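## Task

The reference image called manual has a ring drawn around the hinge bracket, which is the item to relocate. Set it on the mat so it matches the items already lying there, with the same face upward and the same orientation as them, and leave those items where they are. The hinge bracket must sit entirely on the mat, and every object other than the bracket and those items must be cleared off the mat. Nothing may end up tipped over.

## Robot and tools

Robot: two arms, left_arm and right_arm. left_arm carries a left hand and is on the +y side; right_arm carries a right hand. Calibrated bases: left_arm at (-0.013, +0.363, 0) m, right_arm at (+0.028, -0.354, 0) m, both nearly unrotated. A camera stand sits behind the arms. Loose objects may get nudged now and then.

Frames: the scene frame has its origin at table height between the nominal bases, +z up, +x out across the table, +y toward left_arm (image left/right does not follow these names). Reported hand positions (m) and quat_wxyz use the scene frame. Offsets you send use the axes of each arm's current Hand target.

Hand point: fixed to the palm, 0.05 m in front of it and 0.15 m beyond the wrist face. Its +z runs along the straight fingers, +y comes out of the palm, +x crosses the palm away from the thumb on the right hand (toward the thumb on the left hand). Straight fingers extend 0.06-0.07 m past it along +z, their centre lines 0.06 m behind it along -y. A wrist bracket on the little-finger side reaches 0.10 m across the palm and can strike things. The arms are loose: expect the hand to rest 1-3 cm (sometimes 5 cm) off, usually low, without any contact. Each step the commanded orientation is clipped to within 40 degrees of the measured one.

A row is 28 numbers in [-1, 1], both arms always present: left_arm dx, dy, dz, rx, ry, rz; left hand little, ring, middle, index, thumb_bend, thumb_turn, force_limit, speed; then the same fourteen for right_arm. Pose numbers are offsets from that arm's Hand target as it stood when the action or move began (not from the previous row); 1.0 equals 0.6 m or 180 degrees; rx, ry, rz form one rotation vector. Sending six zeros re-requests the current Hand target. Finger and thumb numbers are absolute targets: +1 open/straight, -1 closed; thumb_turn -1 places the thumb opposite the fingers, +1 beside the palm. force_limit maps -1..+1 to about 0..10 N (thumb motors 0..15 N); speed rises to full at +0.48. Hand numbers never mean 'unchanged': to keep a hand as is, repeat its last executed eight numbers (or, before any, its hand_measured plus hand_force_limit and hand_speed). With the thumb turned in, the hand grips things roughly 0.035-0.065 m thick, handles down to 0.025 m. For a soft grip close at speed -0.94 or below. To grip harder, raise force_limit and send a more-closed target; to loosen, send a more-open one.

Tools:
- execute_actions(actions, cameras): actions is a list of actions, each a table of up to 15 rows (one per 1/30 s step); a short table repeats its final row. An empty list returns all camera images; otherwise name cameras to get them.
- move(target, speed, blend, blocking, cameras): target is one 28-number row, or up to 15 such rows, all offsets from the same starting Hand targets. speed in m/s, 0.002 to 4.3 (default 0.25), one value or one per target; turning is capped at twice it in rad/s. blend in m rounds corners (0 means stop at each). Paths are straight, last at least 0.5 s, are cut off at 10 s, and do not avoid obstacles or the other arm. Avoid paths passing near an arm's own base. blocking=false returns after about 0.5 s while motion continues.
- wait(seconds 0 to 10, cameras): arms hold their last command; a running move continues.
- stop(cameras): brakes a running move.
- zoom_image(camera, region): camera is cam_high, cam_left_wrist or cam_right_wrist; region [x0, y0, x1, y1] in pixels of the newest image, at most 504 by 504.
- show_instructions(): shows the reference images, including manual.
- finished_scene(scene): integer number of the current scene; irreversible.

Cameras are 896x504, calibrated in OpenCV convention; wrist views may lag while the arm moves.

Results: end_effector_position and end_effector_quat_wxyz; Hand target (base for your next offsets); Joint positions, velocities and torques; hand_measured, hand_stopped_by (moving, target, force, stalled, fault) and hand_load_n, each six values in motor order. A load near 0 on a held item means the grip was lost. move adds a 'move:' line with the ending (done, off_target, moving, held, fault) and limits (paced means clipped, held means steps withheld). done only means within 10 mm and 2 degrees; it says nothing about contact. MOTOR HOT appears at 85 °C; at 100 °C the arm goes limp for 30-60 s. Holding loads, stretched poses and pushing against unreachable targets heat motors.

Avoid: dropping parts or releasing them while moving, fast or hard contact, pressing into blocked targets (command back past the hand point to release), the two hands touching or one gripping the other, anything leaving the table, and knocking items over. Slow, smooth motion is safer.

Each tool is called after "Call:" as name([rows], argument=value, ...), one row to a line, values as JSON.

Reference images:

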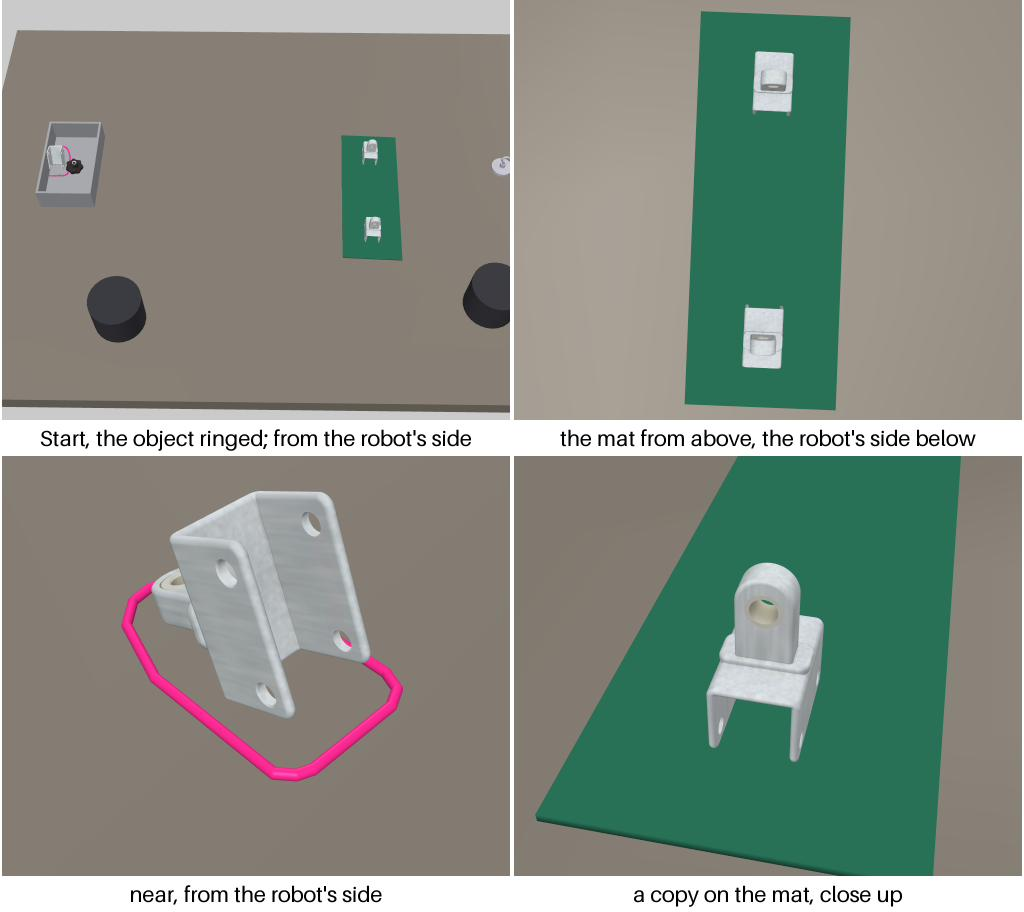

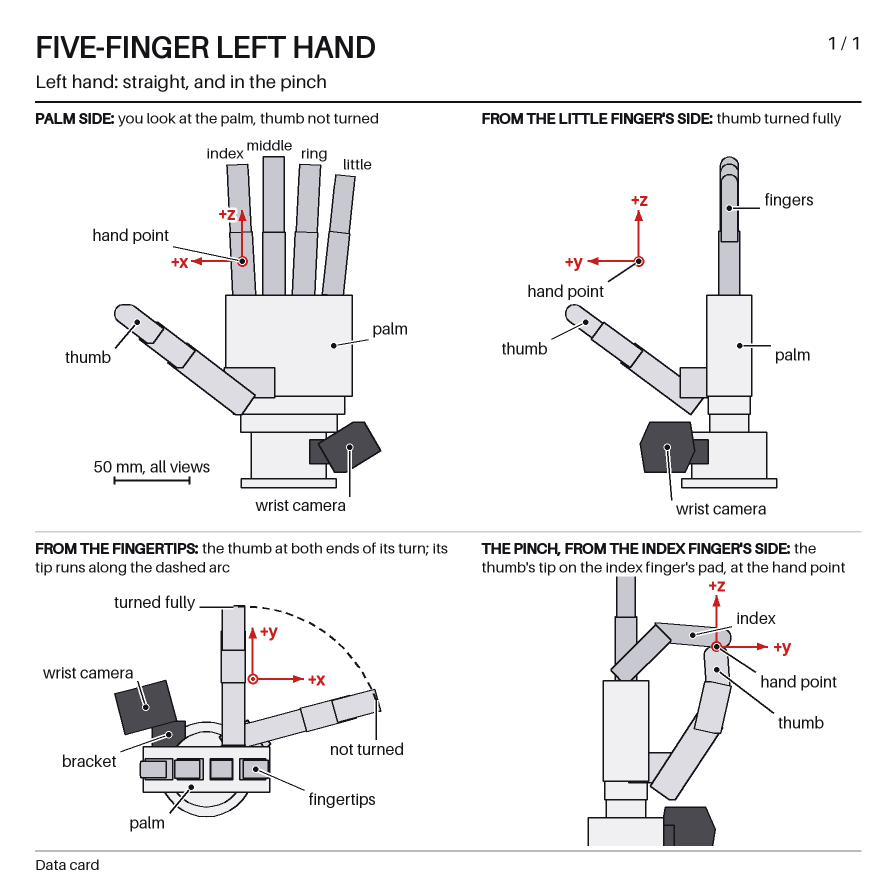

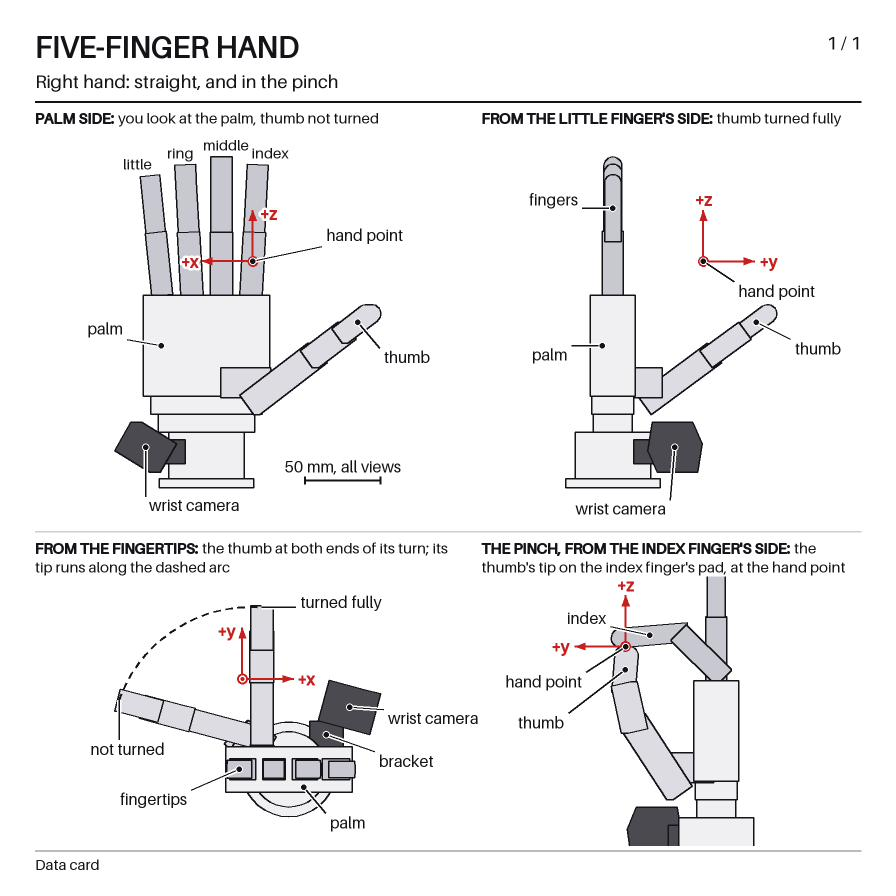

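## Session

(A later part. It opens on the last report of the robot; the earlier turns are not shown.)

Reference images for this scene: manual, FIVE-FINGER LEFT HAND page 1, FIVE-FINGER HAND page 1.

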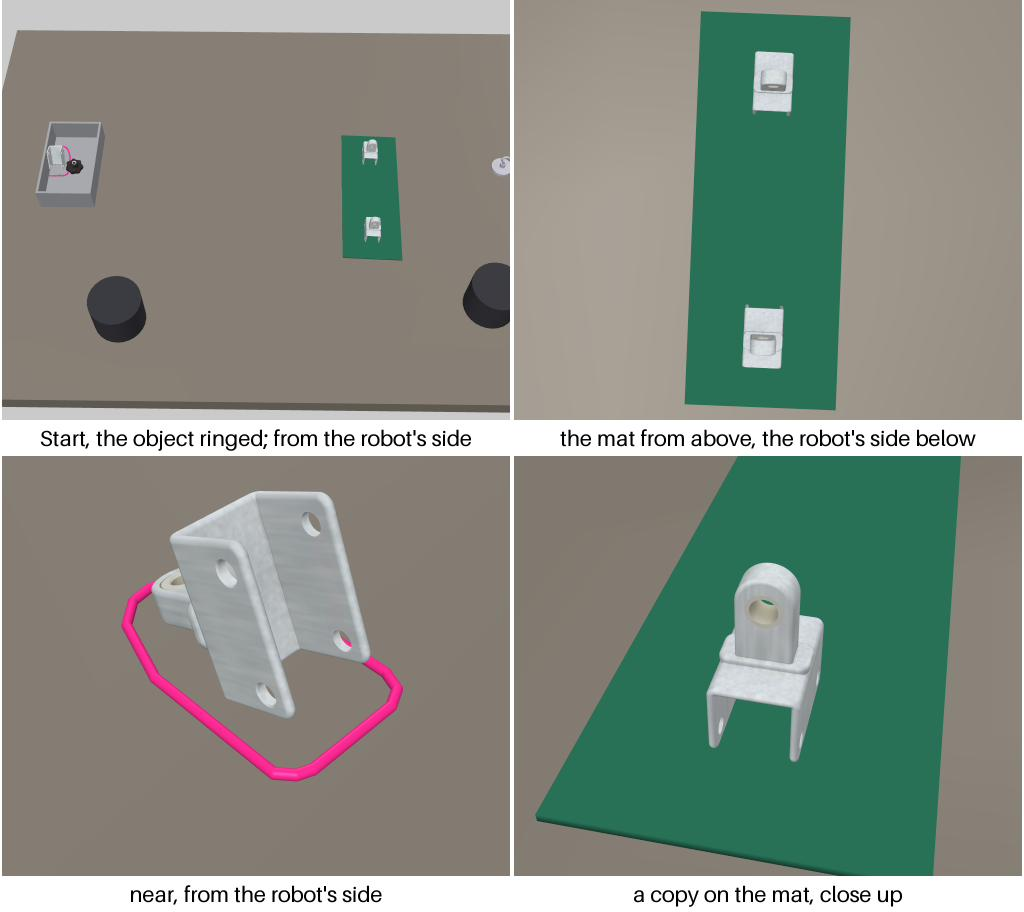

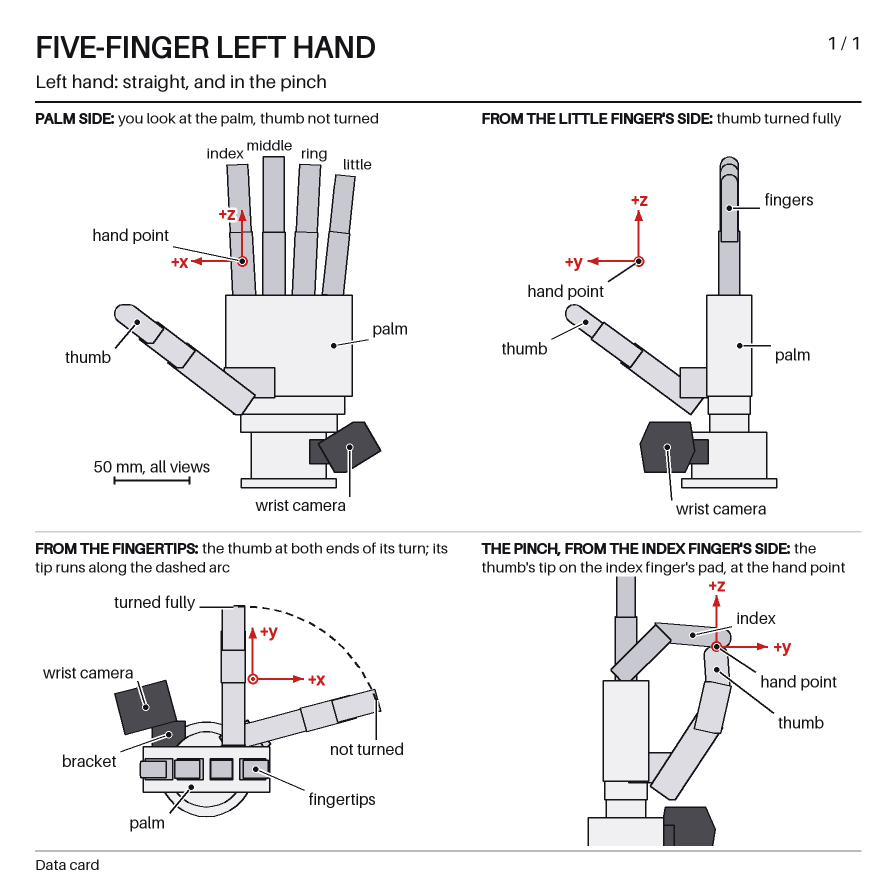

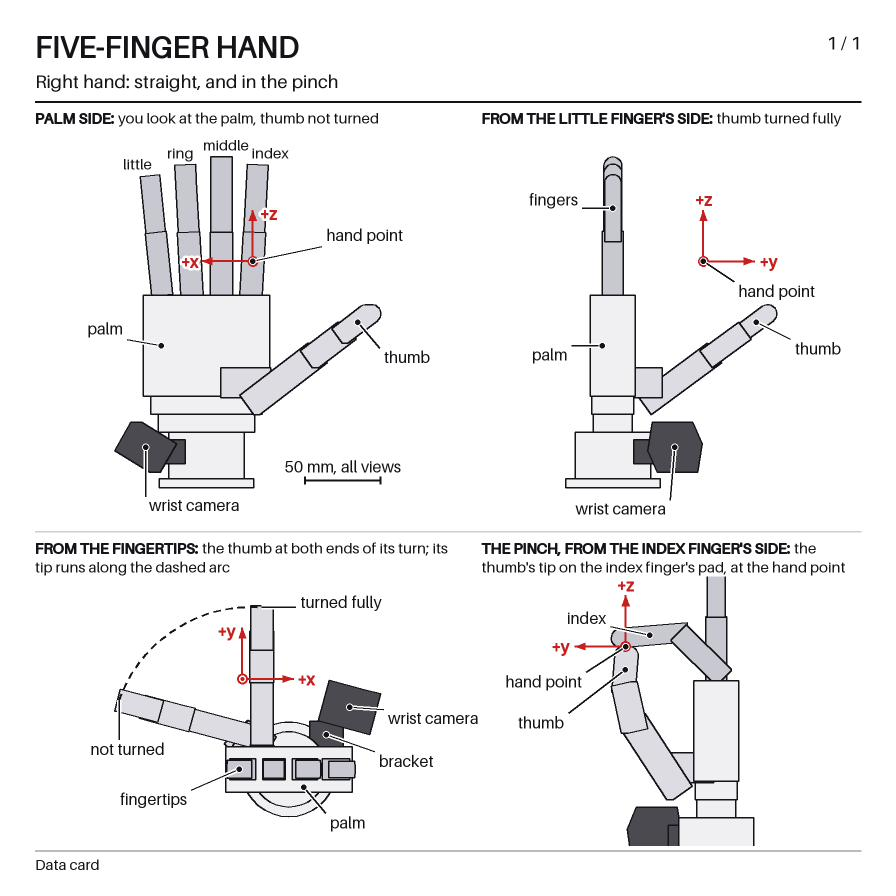

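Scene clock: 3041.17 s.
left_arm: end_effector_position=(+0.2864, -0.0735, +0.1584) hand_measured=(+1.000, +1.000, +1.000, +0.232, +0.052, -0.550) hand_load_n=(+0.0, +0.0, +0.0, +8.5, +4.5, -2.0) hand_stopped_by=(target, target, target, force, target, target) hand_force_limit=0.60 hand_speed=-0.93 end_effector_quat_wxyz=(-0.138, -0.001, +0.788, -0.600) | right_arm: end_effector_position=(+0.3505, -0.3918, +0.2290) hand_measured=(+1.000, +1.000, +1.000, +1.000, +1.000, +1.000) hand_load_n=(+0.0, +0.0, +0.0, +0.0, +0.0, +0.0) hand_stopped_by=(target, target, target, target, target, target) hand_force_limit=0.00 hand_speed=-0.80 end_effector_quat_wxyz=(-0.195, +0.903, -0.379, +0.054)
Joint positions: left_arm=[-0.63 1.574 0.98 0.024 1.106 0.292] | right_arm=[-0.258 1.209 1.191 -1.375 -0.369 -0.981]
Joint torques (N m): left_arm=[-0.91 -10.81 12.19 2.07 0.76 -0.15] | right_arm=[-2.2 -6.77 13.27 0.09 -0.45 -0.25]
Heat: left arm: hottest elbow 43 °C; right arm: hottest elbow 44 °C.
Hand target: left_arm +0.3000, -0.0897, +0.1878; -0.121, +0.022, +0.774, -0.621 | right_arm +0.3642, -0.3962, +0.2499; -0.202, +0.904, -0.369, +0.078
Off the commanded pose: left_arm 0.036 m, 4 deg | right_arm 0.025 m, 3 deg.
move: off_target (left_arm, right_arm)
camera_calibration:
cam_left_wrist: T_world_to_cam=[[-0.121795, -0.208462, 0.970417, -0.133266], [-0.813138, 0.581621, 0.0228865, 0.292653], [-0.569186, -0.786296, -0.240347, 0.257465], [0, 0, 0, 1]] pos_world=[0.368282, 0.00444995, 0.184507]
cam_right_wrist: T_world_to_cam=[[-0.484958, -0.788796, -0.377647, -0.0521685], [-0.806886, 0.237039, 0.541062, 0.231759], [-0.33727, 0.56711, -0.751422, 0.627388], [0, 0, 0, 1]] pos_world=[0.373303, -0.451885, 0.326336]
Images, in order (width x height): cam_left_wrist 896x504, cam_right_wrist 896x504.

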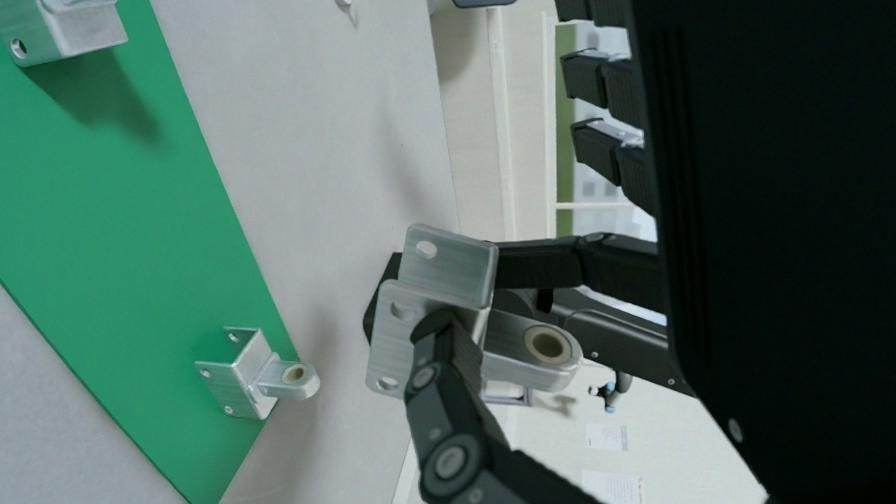

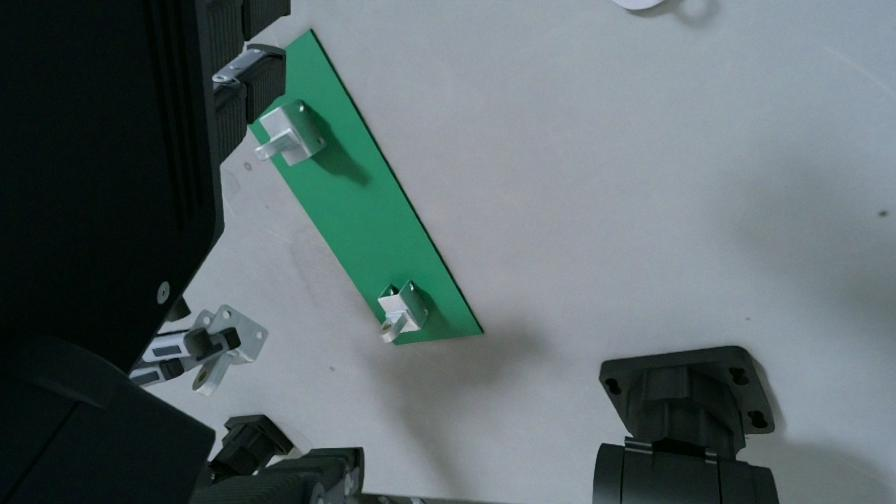

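Call:
move(target=[-0.0428,0.1462,0.0755,0.0164,0.002,0.0036,1,1,1,-0.07,0.05,-0.55,0.6,-0.93,0,0,0,0,0,0,1,1,1,1,1,1,0.0,-0.8], speed=0.06, cameras=["cam_left_wrist"])

Scene clock: 3076.23 s.
left_arm: end_effector_position=(+0.3043, -0.1086, +0.0777) hand_measured=(+1.000, +1.000, +1.000, +0.232, +0.052, -0.550) hand_load_n=(+0.0, +0.0, +0.0, +8.0, +4.5, -2.0) hand_stopped_by=(target, target, target, force, target, target) hand_force_limit=0.60 hand_speed=-0.93 end_effector_quat_wxyz=(-0.126, +0.014, +0.765, -0.631) | right_arm: end_effector_position=(+0.3505, -0.3918, +0.2290) hand_measured=(+1.000, +1.000, +1.000, +1.000, +1.000, +1.000) hand_load_n=(+0.0, +0.0, +0.0, +0.0, +0.0, +0.0) hand_stopped_by=(target, target, target, target, target, target) hand_force_limit=0.00 hand_speed=-0.80 end_effector_quat_wxyz=(-0.195, +0.903, -0.379, +0.054)
Joint positions: left_arm=[-0.658 1.817 0.96 0.466 1.103 0.174] | right_arm=[-0.258 1.209 1.191 -1.375 -0.369 -0.981]
Joint torques (N m): left_arm=[-0.73 -12.69 7.49 2.09 0.14 -0.18] | right_arm=[-2.02 -6.83 13.26 0.06 -0.46 -0.25]
Motor temperatures (°C): left_arm=[25 29 47 28 29 26] | right_arm=[26 28 46 29 27 26]
Heat: left arm: hottest elbow 47 °C; right arm: hottest elbow 46 °C.
Hand target: left_arm +0.3049, -0.1177, +0.0899; -0.121, +0.025, +0.757, -0.641 | right_arm +0.3642, -0.3962, +0.2499; -0.202, +0.904, -0.369, +0.078
Off the commanded pose: left_arm 0.015 m, 2 deg | right_arm 0.025 m, 3 deg.
move: off_target (left_arm, right_arm)
camera_calibration:
cam_left_wrist: T_world_to_cam=[[-0.152084, -0.130607, 0.9797, -0.0430911], [-0.812537, 0.580873, -0.0486961, 0.334817], [-0.562721, -0.803448, -0.194464, 0.2132], [0, 0, 0, 1]] pos_world=[0.38547, -0.0288187, 0.0999804]
Images, in order (width x height): cam_left_wrist 896x504.

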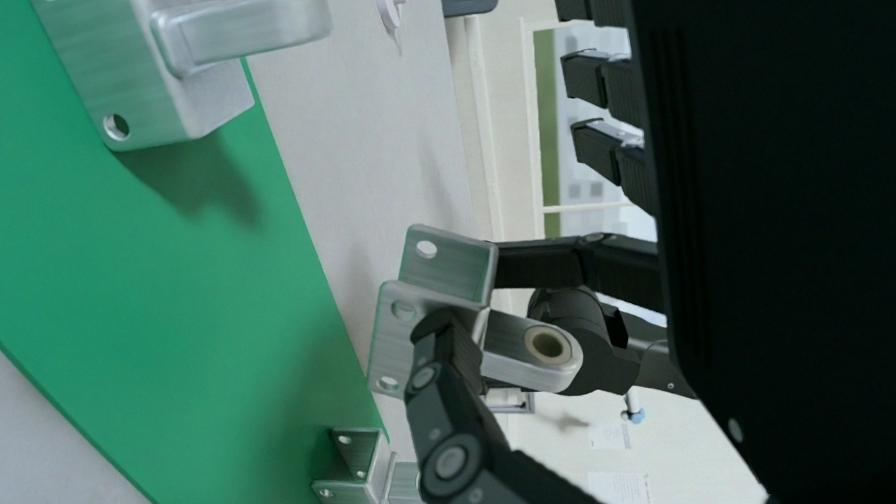

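Call:
move(target=[0.0502,0.058,0.0382,0,0,0,1,1,1,-0.07,0.05,-0.55,0.6,-0.93,0,0,0,0,0,0,1,1,1,1,1,1,0.0,-0.8], speed=0.04, cameras=["cam_left_wrist","cam_right_wrist"])

Scene clock: 3137.73 s.
left_arm: end_effector_position=(+0.2633, -0.1206, +0.0459) hand_measured=(+1.000, +1.000, +1.000, +0.232, +0.052, -0.550) hand_load_n=(+0.0, +0.0, +0.0, +8.0, +4.5, -2.0) hand_stopped_by=(target, target, target, force, target, target) hand_force_limit=0.60 hand_speed=-0.93 end_effector_quat_wxyz=(-0.127, +0.017, +0.766, -0.630) | right_arm: end_effector_position=(+0.3505, -0.3918, +0.2290) hand_measured=(+1.000, +1.000, +1.000, +1.000, +1.000, +1.000) hand_load_n=(+0.0, +0.0, +0.0, +0.0, +0.0, -0.5) hand_stopped_by=(target, target, target, target, target, target) hand_force_limit=0.00 hand_speed=-0.80 end_effector_quat_wxyz=(-0.195, +0.903, -0.379, +0.054)
Joint positions: left_arm=[-0.73 1.854 0.876 0.627 1.042 0.129] | right_arm=[-0.258 1.209 1.191 -1.375 -0.369 -0.981]
Joint torques (N m): left_arm=[-0.91 -11.99 6.63 2.17 0.11 -0.14] | right_arm=[-2.14 -6.77 13.29 0.05 -0.45 -0.25]
Heat: left arm: hottest elbow 44 °C; right arm: hottest elbow 48 °C.
Hand target: left_arm +0.2667, -0.1279, +0.0570; -0.121, +0.025, +0.757, -0.641 | right_arm +0.3642, -0.3962, +0.2499; -0.202, +0.904, -0.369, +0.078
Off the commanded pose: left_arm 0.014 m, 2 deg | right_arm 0.025 m, 3 deg.
move: off_target (left_arm, right_arm)
camera_calibration:
cam_left_wrist: T_world_to_cam=[[-0.155151, -0.130898, 0.97918, -0.0189545], [-0.808192, 0.586825, -0.0496101, 0.306507], [-0.568114, -0.799063, -0.196837, 0.176366], [0, 0, 0, 1]] pos_world=[0.344972, -0.0414197, 0.0684811]
cam_right_wrist: T_world_to_cam=[[-0.484958, -0.788796, -0.377647, -0.0521685], [-0.806886, 0.237039, 0.541062, 0.231759], [-0.33727, 0.56711, -0.751422, 0.627388], [0, 0, 0, 1]] pos_world=[0.373303, -0.451885, 0.326336]
Images, in order (width x height): cam_left_wrist 896x504, cam_right_wrist 896x504.

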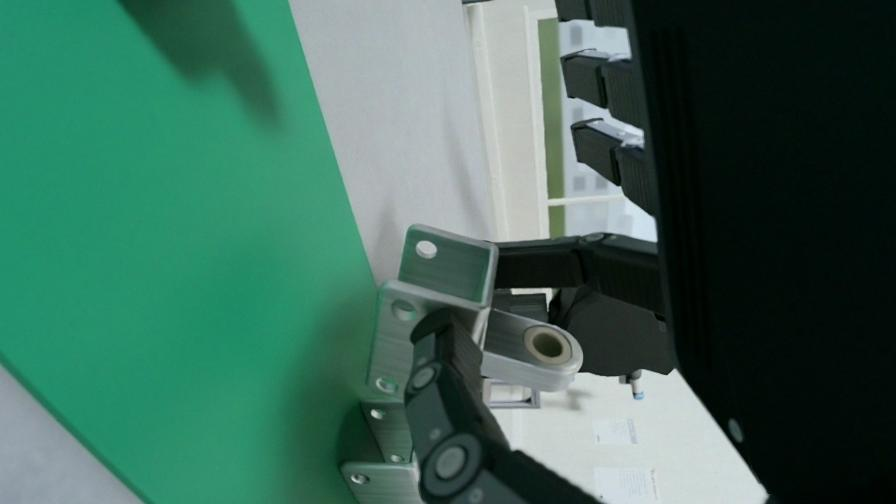

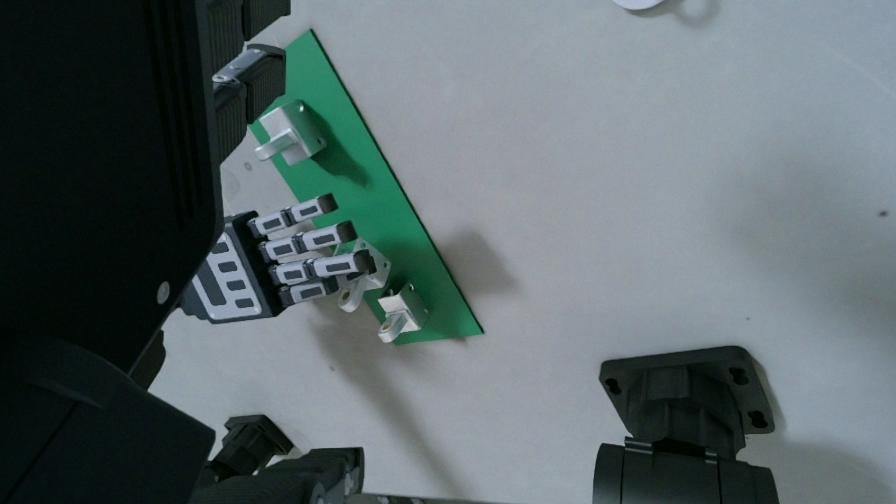

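Call:
move(target=[-0.0028,0.0179,0.0027,0,0,0,1,1,1,-0.07,0.05,-0.55,0.6,-0.93,0,0,0,0,0,0,1,1,1,1,1,1,0.0,-0.8], speed=0.015, cameras=["cam_left_wrist"])

Scene clock: 3160.17 s.
left_arm: end_effector_position=(+0.2640, -0.1212, +0.0362) hand_measured=(+1.000, +1.000, +1.000, +0.232, +0.052, -0.550) hand_load_n=(+0.0, +0.0, -0.5, +8.0, +4.5, -2.0) hand_stopped_by=(target, target, target, force, target, target) hand_force_limit=0.60 hand_speed=-0.93 end_effector_quat_wxyz=(-0.126, +0.018, +0.765, -0.631) | right_arm: end_effector_position=(+0.3505, -0.3918, +0.2290) hand_measured=(+1.000, +1.000, +1.000, +1.000, +1.000, +1.000) hand_load_n=(+0.0, +0.0, +0.0, +0.5, -0.5, +0.0) hand_stopped_by=(target, target, target, target, target, target) hand_force_limit=0.00 hand_speed=-0.80 end_effector_quat_wxyz=(-0.195, +0.903, -0.379, +0.054)
Joint positions: left_arm=[-0.73 1.88 0.876 0.656 1.042 0.129] | right_arm=[-0.258 1.209 1.191 -1.375 -0.369 -0.981]
Joint torques (N m): left_arm=[-1.08 -12.34 6.26 2.22 0.12 -0.17] | right_arm=[-2.14 -6.71 13.29 0.06 -0.46 -0.25]
Motor temperatures (°C): left_arm=[25 30 42 28 29 26] | right_arm=[26 28 48 29 27 26]
Heat: left arm: hottest elbow 42 °C; right arm: hottest elbow 48 °C.
Hand target: left_arm +0.2667, -0.1279, +0.0460; -0.121, +0.025, +0.757, -0.641 | right_arm +0.3642, -0.3962, +0.2499; -0.202, +0.904, -0.369, +0.078
Off the commanded pose: left_arm 0.012 m, 2 deg | right_arm 0.025 m, 3 deg.
move: off_target (left_arm, right_arm)
camera_calibration:
cam_left_wrist: T_world_to_cam=[[-0.15743, -0.128875, 0.979085, -0.0085472], [-0.808101, 0.586681, -0.0527137, 0.307087], [-0.567617, -0.799498, -0.196505, 0.174165], [0, 0, 0, 1]] pos_world=[0.345671, -0.0420189, 0.0587805]
Images, in order (width x height): cam_left_wrist 896x504.

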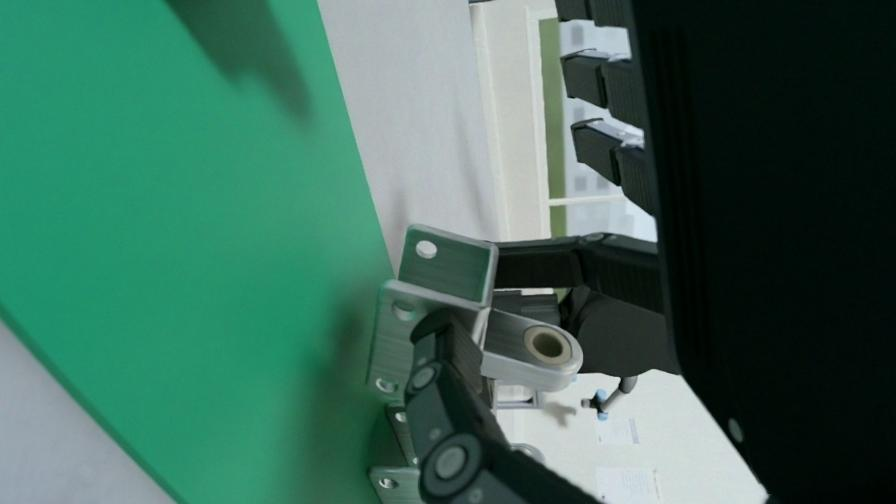

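Call:
move(target=[-0.0015,0.0098,0.0015,0,0,0,1,1,1,-0.07,0.05,-0.55,0.6,-0.93,0,0,0,0,0,0,1,1,1,1,1,1,0.0,-0.8], speed=0.01, cameras=["cam_left_wrist"])

Scene clock: 3177.53 s.
left_arm: end_effector_position=(+0.2637, -0.1209, +0.0298) hand_measured=(+1.000, +1.000, +1.000, +0.232, +0.052, -0.550) hand_load_n=(+0.0, +0.0, +0.0, +8.0, +4.5, -2.0) hand_stopped_by=(target, target, target, force, target, target) hand_force_limit=0.60 hand_speed=-0.93 end_effector_quat_wxyz=(-0.127, +0.018, +0.766, -0.631) | right_arm: end_effector_position=(+0.3505, -0.3918, +0.2290) hand_measured=(+1.000, +1.000, +1.000, +1.000, +1.000, +1.000) hand_load_n=(+0.0, +0.0, +0.0, +0.0, +0.0, +0.0) hand_stopped_by=(target, target, target, target, target, target) hand_force_limit=0.00 hand_speed=-0.80 end_effector_quat_wxyz=(-0.195, +0.903, -0.379, +0.054)
Joint positions: left_arm=[-0.73 1.896 0.874 0.672 1.042 0.129] | right_arm=[-0.258 1.209 1.191 -1.375 -0.369 -0.981]
Joint torques (N m): left_arm=[-0.56 -12.51 6.17 2.32 0.1 -0.13] | right_arm=[-2.08 -6.71 13.27 0.08 -0.47 -0.25]
Heat: left arm: hottest elbow 42 °C; right arm: hottest elbow 48 °C.
Hand target: left_arm +0.2667, -0.1279, +0.0400; -0.121, +0.025, +0.757, -0.641 | right_arm +0.3642, -0.3962, +0.2499; -0.202, +0.904, -0.369, +0.078
Off the commanded pose: left_arm 0.013 m, 2 deg | right_arm 0.025 m, 3 deg.
move: off_target (left_arm, right_arm)
camera_calibration:
cam_left_wrist: T_world_to_cam=[[-0.156316, -0.129816, 0.979139, -0.00271663], [-0.808162, 0.586728, -0.0512311, 0.306277], [-0.567837, -0.799311, -0.196628, 0.173068], [0, 0, 0, 1]] pos_world=[0.345371, -0.0417193, 0.0523807]
Images, in order (width x height): cam_left_wrist 896x504.

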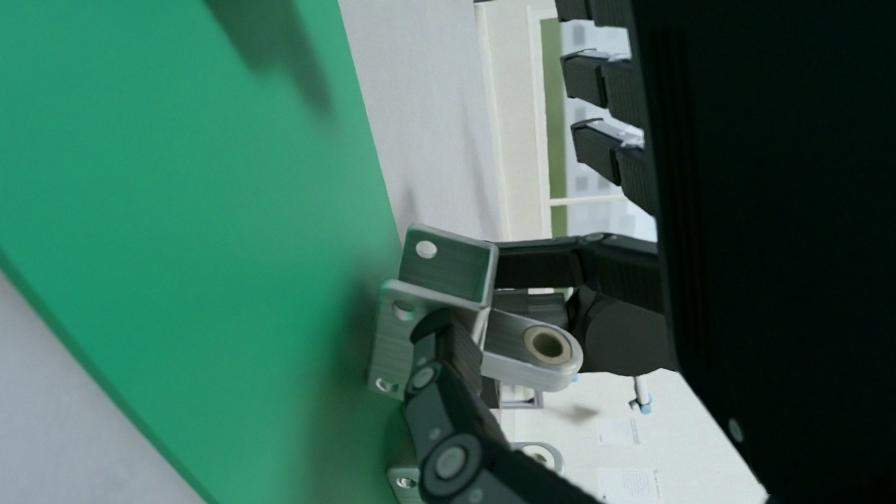

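Call:
move(target=[-0.0013,0.0083,0.0013,0,0,0,1,1,1,-0.07,0.05,-0.55,0.6,-0.93,0,0,0,0,0,0,1,1,1,1,1,1,0.0,-0.8], speed=0.01, cameras=["cam_left_wrist"])

Scene clock: 3185.17 s.
left_arm: end_effector_position=(+0.2641, -0.1214, +0.0271) hand_measured=(+1.000, +1.000, +1.000, +0.232, +0.052, -0.550) hand_load_n=(+0.0, +0.0, +0.0, +8.5, +4.0, -1.5) hand_stopped_by=(target, target, target, force, target, target) hand_force_limit=0.60 hand_speed=-0.93 end_effector_quat_wxyz=(-0.126, +0.018, +0.765, -0.632) | right_arm: end_effector_position=(+0.3505, -0.3918, +0.2290) hand_measured=(+1.000, +1.000, +1.000, +1.000, +1.000, +1.000) hand_load_n=(+0.0, +0.0, +0.0, +0.0, +0.0, +0.0) hand_stopped_by=(target, target, target, target, target, target) hand_force_limit=0.00 hand_speed=-0.80 end_effector_quat_wxyz=(-0.195, +0.903, -0.379, +0.054)
Joint positions: left_arm=[-0.73 1.905 0.874 0.687 1.042 0.126] | right_arm=[-0.258 1.209 1.191 -1.375 -0.369 -0.981]
Joint torques (N m): left_arm=[-0.67 -12.28 6.12 2.07 0.08 -0.13] | right_arm=[-2.08 -6.77 13.27 0.05 -0.46 -0.25]
Heat: left arm: hottest elbow 42 °C; right arm: hottest elbow 48 °C.
Hand target: left_arm +0.2667, -0.1279, +0.0349; -0.121, +0.025, +0.757, -0.641 | right_arm +0.3642, -0.3962, +0.2499; -0.202, +0.904, -0.369, +0.078
Off the commanded pose: left_arm 0.011 m, 2 deg | right_arm 0.025 m, 3 deg.
move: off_target (left_arm, right_arm)
camera_calibration:
cam_left_wrist: T_world_to_cam=[[-0.157836, -0.12663, 0.979312, 0.000672043], [-0.808394, 0.586113, -0.0545018, 0.306826], [-0.567086, -0.800273, -0.194877, 0.171981], [0, 0, 0, 1]] pos_world=[0.34567, -0.042118, 0.0495796]
Images, in order (width x height): cam_left_wrist 896x504.

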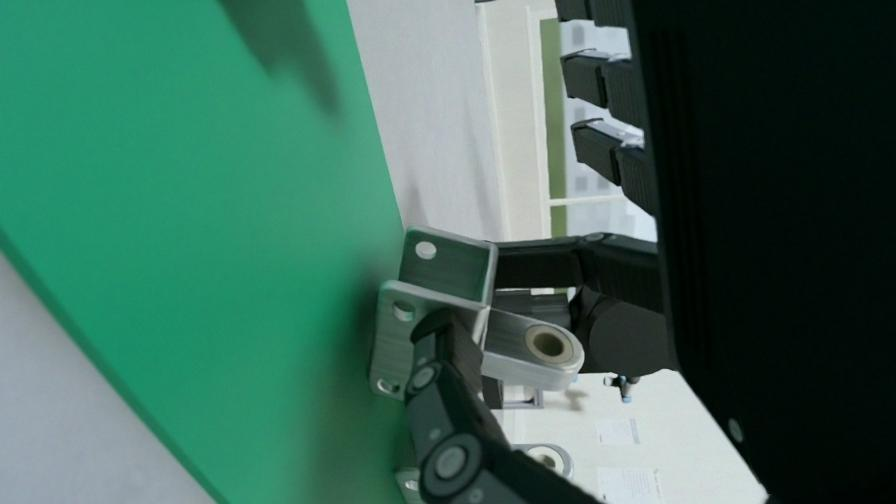

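Call:
execute_actions([
  [[0,0,0,0,0,0,1,1,1,0.241,0.05,-0.55,0.6,-0.95,0,0,0,0,0,0,1,1,1,1,1,1,0.0,-0.8]],
  [[0,0,0,0,0,0,1,1,1,0.241,0.05,-0.55,0.6,-0.95,0,0,0,0,0,0,1,1,1,1,1,1,0.0,-0.8]],
])

Call:
move(target=[-0.0116,0.0064,-0.0012,0,0,0,1,1,1,0.241,0.05,-0.55,0.6,-0.95,0,0,0,0,0,0,1,1,1,1,1,1,0.0,-0.8], speed=0.01, cameras=["cam_left_wrist"])

Scene clock: 3196.83 s.
left_arm: end_effector_position=(+0.2641, -0.1214, +0.0271) hand_measured=(+1.000, +1.000, +1.000, +0.242, +0.052, -0.550) hand_load_n=(+0.0, +0.0, +0.0, +4.0, +2.0, -1.0) hand_stopped_by=(target, target, target, target, target, target) hand_force_limit=0.60 hand_speed=-0.95 end_effector_quat_wxyz=(-0.126, +0.018, +0.765, -0.632) | right_arm: end_effector_position=(+0.3505, -0.3918, +0.2290) hand_measured=(+1.000, +1.000, +1.000, +1.000, +1.000, +1.000) hand_load_n=(+0.0, +0.0, +0.0, -0.5, -0.5, +0.0) hand_stopped_by=(target, target, target, target, target, target) hand_force_limit=0.00 hand_speed=-0.80 end_effector_quat_wxyz=(-0.195, +0.903, -0.379, +0.054)
Joint positions: left_arm=[-0.73 1.905 0.874 0.687 1.042 0.126] | right_arm=[-0.258 1.209 1.191 -1.375 -0.369 -0.981]
Joint torques (N m): left_arm=[-0.67 -12.51 5.96 2.25 0.11 -0.11] | right_arm=[-2.08 -6.83 13.27 0.08 -0.45 -0.25]
Heat: left arm: hottest elbow 42 °C; right arm: hottest elbow 49 °C.
Hand target: left_arm +0.2667, -0.1279, +0.0349; -0.121, +0.025, +0.757, -0.641 | right_arm +0.3642, -0.3962, +0.2499; -0.202, +0.904, -0.369, +0.078
Off the commanded pose: left_arm 0.011 m, 2 deg | right_arm 0.025 m, 3 deg.

Scene clock: 3198.23 s.
left_arm: end_effector_position=(+0.2652, -0.1204, +0.0236) hand_measured=(+1.000, +1.000, +1.000, +0.242, +0.050, -0.550) hand_load_n=(+0.0, +0.0, +0.0, +5.0, +1.5, -1.0) hand_stopped_by=(target, target, target, target, target, target) hand_force_limit=0.60 hand_speed=-0.95 end_effector_quat_wxyz=(-0.127, +0.015, +0.765, -0.631) | right_arm: end_effector_position=(+0.3505, -0.3918, +0.2290) hand_measured=(+1.000, +1.000, +1.000, +1.000, +1.000, +1.000) hand_load_n=(+0.0, +0.0, +0.0, +0.0, -0.5, +0.0) hand_stopped_by=(target, target, target, target, target, target) hand_force_limit=0.00 hand_speed=-0.80 end_effector_quat_wxyz=(-0.195, +0.903, -0.379, +0.054)
Joint positions: left_arm=[-0.727 1.914 0.874 0.695 1.042 0.122] | right_arm=[-0.258 1.209 1.191 -1.375 -0.369 -0.981]
Joint torques (N m): left_arm=[0.21 -11.63 7.16 1.92 0.45 -0.06] | right_arm=[-2.08 -6.65 13.27 0.06 -0.46 -0.25]
Heat: left arm: hottest elbow 42 °C; right arm: hottest elbow 49 °C.
Hand target: left_arm +0.2732, -0.1279, +0.0302; -0.121, +0.025, +0.757, -0.641 | right_arm +0.3642, -0.3962, +0.2499; -0.202, +0.904, -0.369, +0.078
Off the commanded pose: left_arm 0.013 m, 2 deg | right_arm 0.025 m, 3 deg.
move: off_target (left_arm, right_arm)
camera_calibration:
cam_left_wrist: T_world_to_cam=[[-0.151877, -0.129224, 0.979916, 0.0025163], [-0.810916, 0.583125, -0.0487859, 0.307157], [-0.565109, -0.802039, -0.193353, 0.172021], [0, 0, 0, 1]] pos_world=[0.346671, -0.0408185, 0.04578]
Images, in order (width x height): cam_left_wrist 896x504.

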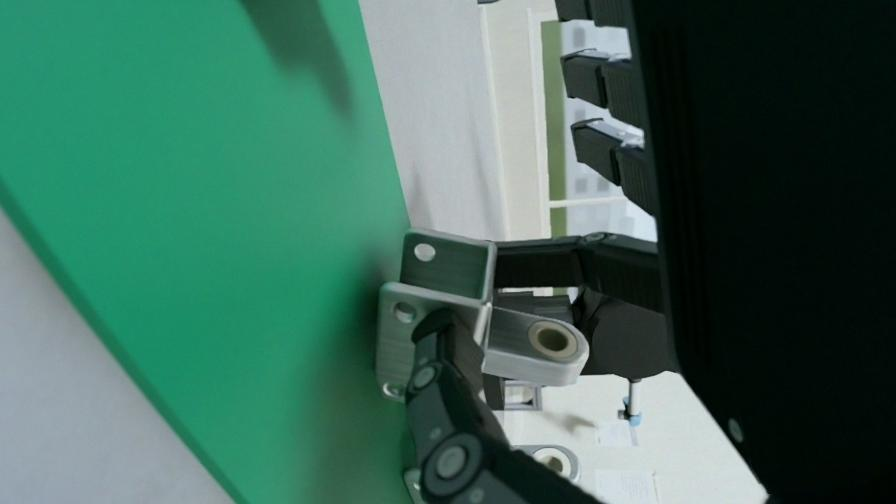

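Call:
move(target=[-0.0101,0.012,0.0002,0,0,0,1,1,1,0.241,0.05,-0.55,0.6,-0.95,0,0,0,0,0,0,1,1,1,1,1,1,0.0,-0.8], speed=0.01, cameras=["cam_left_wrist"])

Scene clock: 3212.83 s.
left_arm: end_effector_position=(+0.2664, -0.1193, +0.0169) hand_measured=(+1.000, +1.000, +1.000, +0.242, +0.050, -0.550) hand_load_n=(+0.0, +0.0, +0.0, +2.5, +0.0, +0.5) hand_stopped_by=(target, target, target, target, target, target) hand_force_limit=0.60 hand_speed=-0.95 end_effector_quat_wxyz=(-0.131, +0.013, +0.765, -0.631) | right_arm: end_effector_position=(+0.3505, -0.3918, +0.2290) hand_measured=(+1.000, +1.000, +1.000, +1.000, +1.000, +1.000) hand_load_n=(+0.0, +0.0, +0.0, +0.0, -0.5, +0.0) hand_stopped_by=(target, target, target, target, target, target) hand_force_limit=0.00 hand_speed=-0.80 end_effector_quat_wxyz=(-0.195, +0.903, -0.379, +0.054)
Joint positions: left_arm=[-0.722 1.934 0.879 0.706 1.051 0.119] | right_arm=[-0.258 1.209 1.191 -1.375 -0.369 -0.981]
Joint torques (N m): left_arm=[0.26 -11.52 7.68 1.84 0.34 -0.02] | right_arm=[-2.08 -6.77 13.22 0.05 -0.46 -0.25]
Heat: left arm: hottest elbow 42 °C; right arm: hottest elbow 49 °C.
Hand target: left_arm +0.2782, -0.1279, +0.0223; -0.121, +0.025, +0.757, -0.641 | right_arm +0.3642, -0.3962, +0.2499; -0.202, +0.904, -0.369, +0.078
Off the commanded pose: left_arm 0.016 m, 2 deg | right_arm 0.025 m, 3 deg.
move: off_target (left_arm, right_arm)
camera_calibration:
cam_left_wrist: T_world_to_cam=[[-0.143986, -0.129962, 0.981009, 0.00721129], [-0.809221, 0.586063, -0.0411321, 0.306949], [-0.569587, -0.799775, -0.189553, 0.173718], [0, 0, 0, 1]] pos_world=[0.348376, -0.0400192, 0.0384798]
Images, in order (width x height): cam_left_wrist 896x504.

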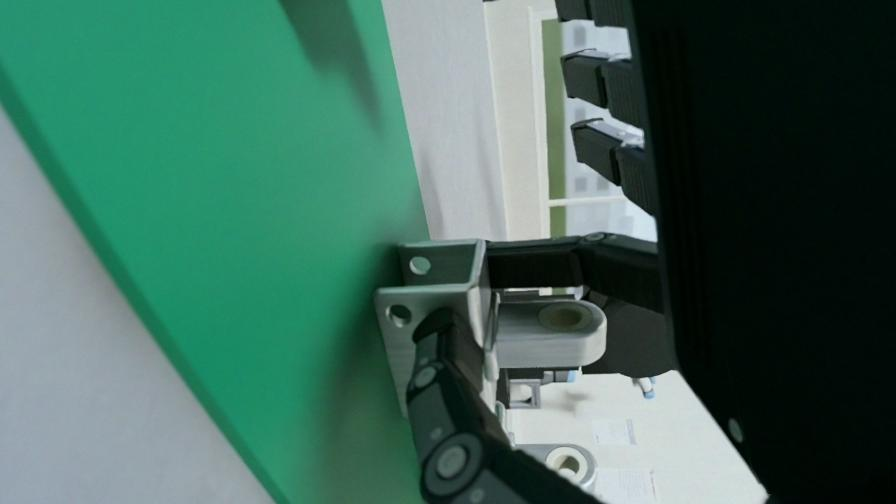

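Call:
execute_actions([
  [[0,0,0,0,0,0,1,1,1,0.27,0.05,-0.55,0.0,-0.95,0,0,0,0,0,0,1,1,1,1,1,1,0.0,-0.8]],
  [[0,0,0,0,0,0,1,1,1,0.30,0.07,-0.55,0.0,-0.93,0,0,0,0,0,0,1,1,1,1,1,1,0.0,-0.8]],
  [[0,0,0,0,0,0,1,1,1,0.36,0.12,-0.55,0.0,-0.93,0,0,0,0,0,0,1,1,1,1,1,1,0.0,-0.8]],
  [[0,0,0,0,0,0,1,1,1,0.36,0.12,-0.55,0.0,-0.93,0,0,0,0,0,0,1,1,1,1,1,1,0.0,-0.8]],
], cameras=["cam_left_wrist"])

Scene clock: 3225.87 s.
left_arm: end_effector_position=(+0.2655, -0.1185, +0.0115) hand_measured=(+1.000, +1.000, +1.000, +0.360, +0.120, -0.550) hand_load_n=(+0.0, +0.0, +0.0, -0.5, +0.0, +0.0) hand_stopped_by=(target, target, target, target, target, target) hand_force_limit=0.00 hand_speed=-0.93 end_effector_quat_wxyz=(-0.134, +0.010, +0.766, -0.628) | right_arm: end_effector_position=(+0.3505, -0.3918, +0.2290) hand_measured=(+1.000, +1.000, +1.000, +1.000, +1.000, +1.000) hand_load_n=(+0.0, +0.0, +0.0, +0.0, +0.0, +0.0) hand_stopped_by=(target, target, target, target, target, target) hand_force_limit=0.00 hand_speed=-0.80 end_effector_quat_wxyz=(-0.195, +0.903, -0.379, +0.054)
Joint positions: left_arm=[-0.722 1.945 0.879 0.706 1.051 0.119] | right_arm=[-0.258 1.209 1.191 -1.375 -0.369 -0.981]
Joint torques (N m): left_arm=[0.5 -12.04 7.49 1.84 0.39 -0.03] | right_arm=[-2.08 -6.83 13.26 0.06 -0.46 -0.25]
Heat: left arm: hottest elbow 42 °C; right arm: hottest elbow 49 °C.
Hand target: left_arm +0.2782, -0.1279, +0.0223; -0.121, +0.025, +0.757, -0.641 | right_arm +0.3642, -0.3962, +0.2499; -0.202, +0.904, -0.369, +0.078
Off the commanded pose: left_arm 0.019 m, 3 deg | right_arm 0.025 m, 3 deg.
camera_calibration:
cam_left_wrist: T_world_to_cam=[[-0.136051, -0.136886, 0.981199, 0.00953031], [-0.809504, 0.586324, -0.0304466, 0.305485], [-0.571133, -0.798427, -0.19058, 0.173324], [0, 0, 0, 1]] pos_world=[0.347579, -0.0394219, 0.0329819]
Images, in order (width x height): cam_left_wrist 896x504.

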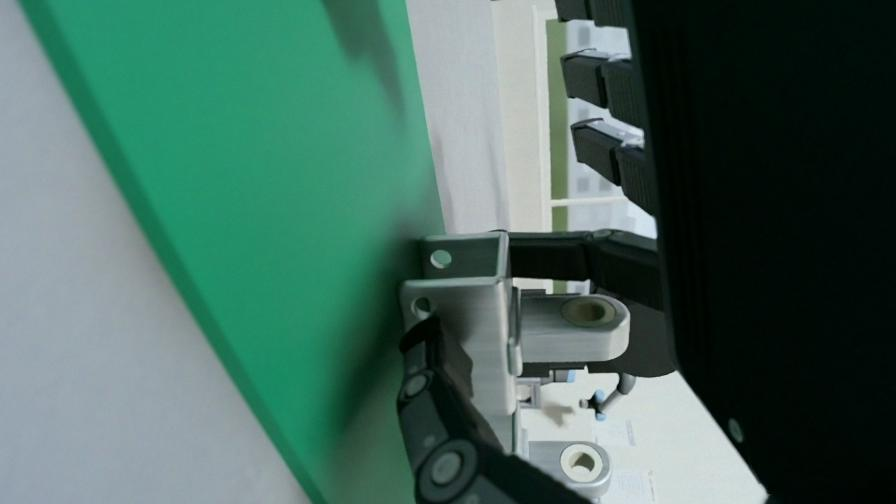

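Call:
move([
  [0.0051,-0.0232,-0.0101,0,0,0,1,1,1,0.36,0.12,-0.55,0.0,-0.93,0,0,0,0,0,0,1,1,1,1,1,1,0.0,-0.8],
  [0.0297,-0.1772,-0.0366,0,0,0,1,1,1,0.36,0.12,-0.55,0.0,-0.93,0,0,0,0,0,0,1,1,1,1,1,1,0.0,-0.8],
], speed=[0.012,0.06], blend=0.004, cameras=["cam_left_wrist","cam_right_wrist"])

Scene clock: 3242.40 s.
left_arm: end_effector_position=(+0.2605, -0.1138, +0.1010) hand_measured=(+1.000, +1.000, +1.000, +0.360, +0.120, -0.550) hand_load_n=(+0.0, +0.0, +0.0, +0.0, +0.0, +0.0) hand_stopped_by=(target, target, target, target, target, target) hand_force_limit=0.00 hand_speed=-0.93 end_effector_quat_wxyz=(-0.140, +0.008, +0.768, -0.625) | right_arm: end_effector_position=(+0.3505, -0.3918, +0.2290) hand_measured=(+1.000, +1.000, +1.000, +1.000, +1.000, +1.000) hand_load_n=(+0.0, +0.0, +0.0, +0.0, +0.0, +0.0) hand_stopped_by=(target, target, target, target, target, target) hand_force_limit=0.00 hand_speed=-0.80 end_effector_quat_wxyz=(-0.195, +0.903, -0.379, +0.054)
Joint positions: left_arm=[-0.721 1.718 0.893 0.451 1.057 0.119] | right_arm=[-0.258 1.209 1.191 -1.375 -0.369 -0.981]
Joint torques (N m): left_arm=[0.32 -13.39 10.33 0.29 0.47 0] | right_arm=[-2.08 -6.77 13.29 0.09 -0.46 -0.25]
Heat: left arm: hottest elbow 43 °C; right arm: hottest elbow 49 °C.
Hand target: left_arm +0.2781, -0.1220, +0.1321; -0.121, +0.025, +0.757, -0.641 | right_arm +0.3642, -0.3962, +0.2499; -0.202, +0.904, -0.369, +0.078
Off the commanded pose: left_arm 0.037 m, 4 deg | right_arm 0.025 m, 3 deg.
move: off_target (left_arm, right_arm)
camera_calibration:
cam_left_wrist: T_world_to_cam=[[-0.125011, -0.143567, 0.981713, -0.0819919], [-0.807314, 0.58989, -0.0165371, 0.299797], [-0.576728, -0.794618, -0.189647, 0.193166], [0, 0, 0, 1]] pos_world=[0.343185, -0.0351251, 0.122084]
cam_right_wrist: T_world_to_cam=[[-0.484958, -0.788796, -0.377647, -0.0521685], [-0.806886, 0.237039, 0.541062, 0.231759], [-0.33727, 0.56711, -0.751422, 0.627388], [0, 0, 0, 1]] pos_world=[0.373303, -0.451885, 0.326336]
Images, in order (width x height): cam_left_wrist 896x504, cam_right_wrist 896x504.

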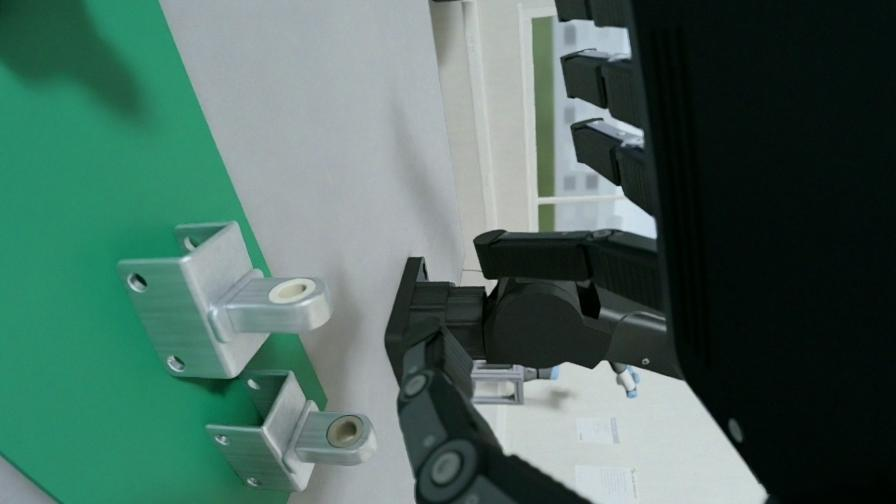

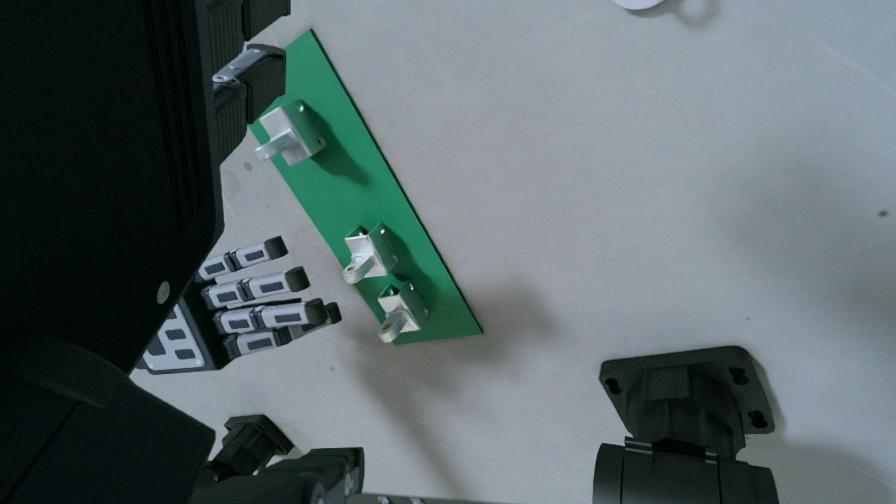

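Call:
zoom_image(camera="cam_right_wrist", region=[240, 30, 500, 360])

Call:
zoom_image(camera="cam_left_wrist", region=[0, 180, 400, 504])

Scaled by 1.527 from the camera's 896x504 image, which has a finer 1280x720 frame.

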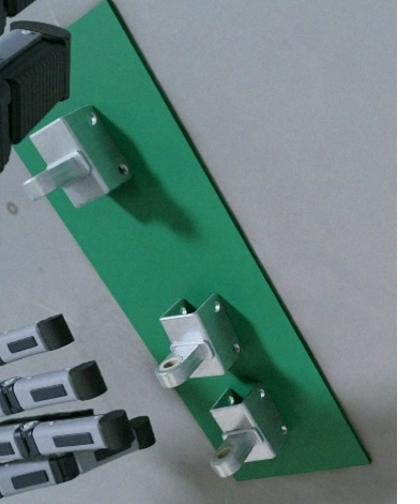

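Scaled by 1.260 from the camera's 896x504 image, which has a finer 1280x720 frame.

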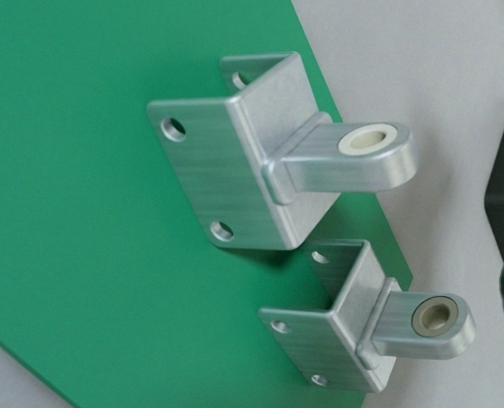

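Call:
zoom_image(camera="cam_right_wrist", region=[330, 210, 450, 350])

Scaled by 3.600 from the camera's 896x504 image, which has a finer 1280x720 frame.

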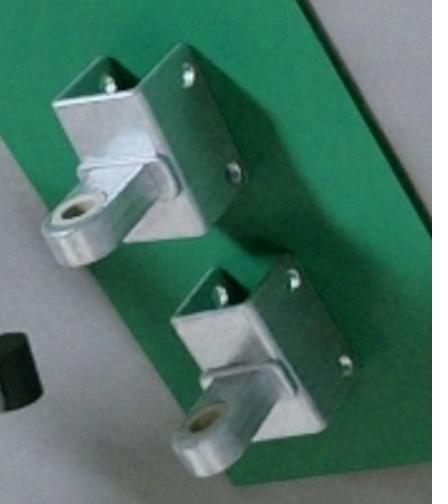

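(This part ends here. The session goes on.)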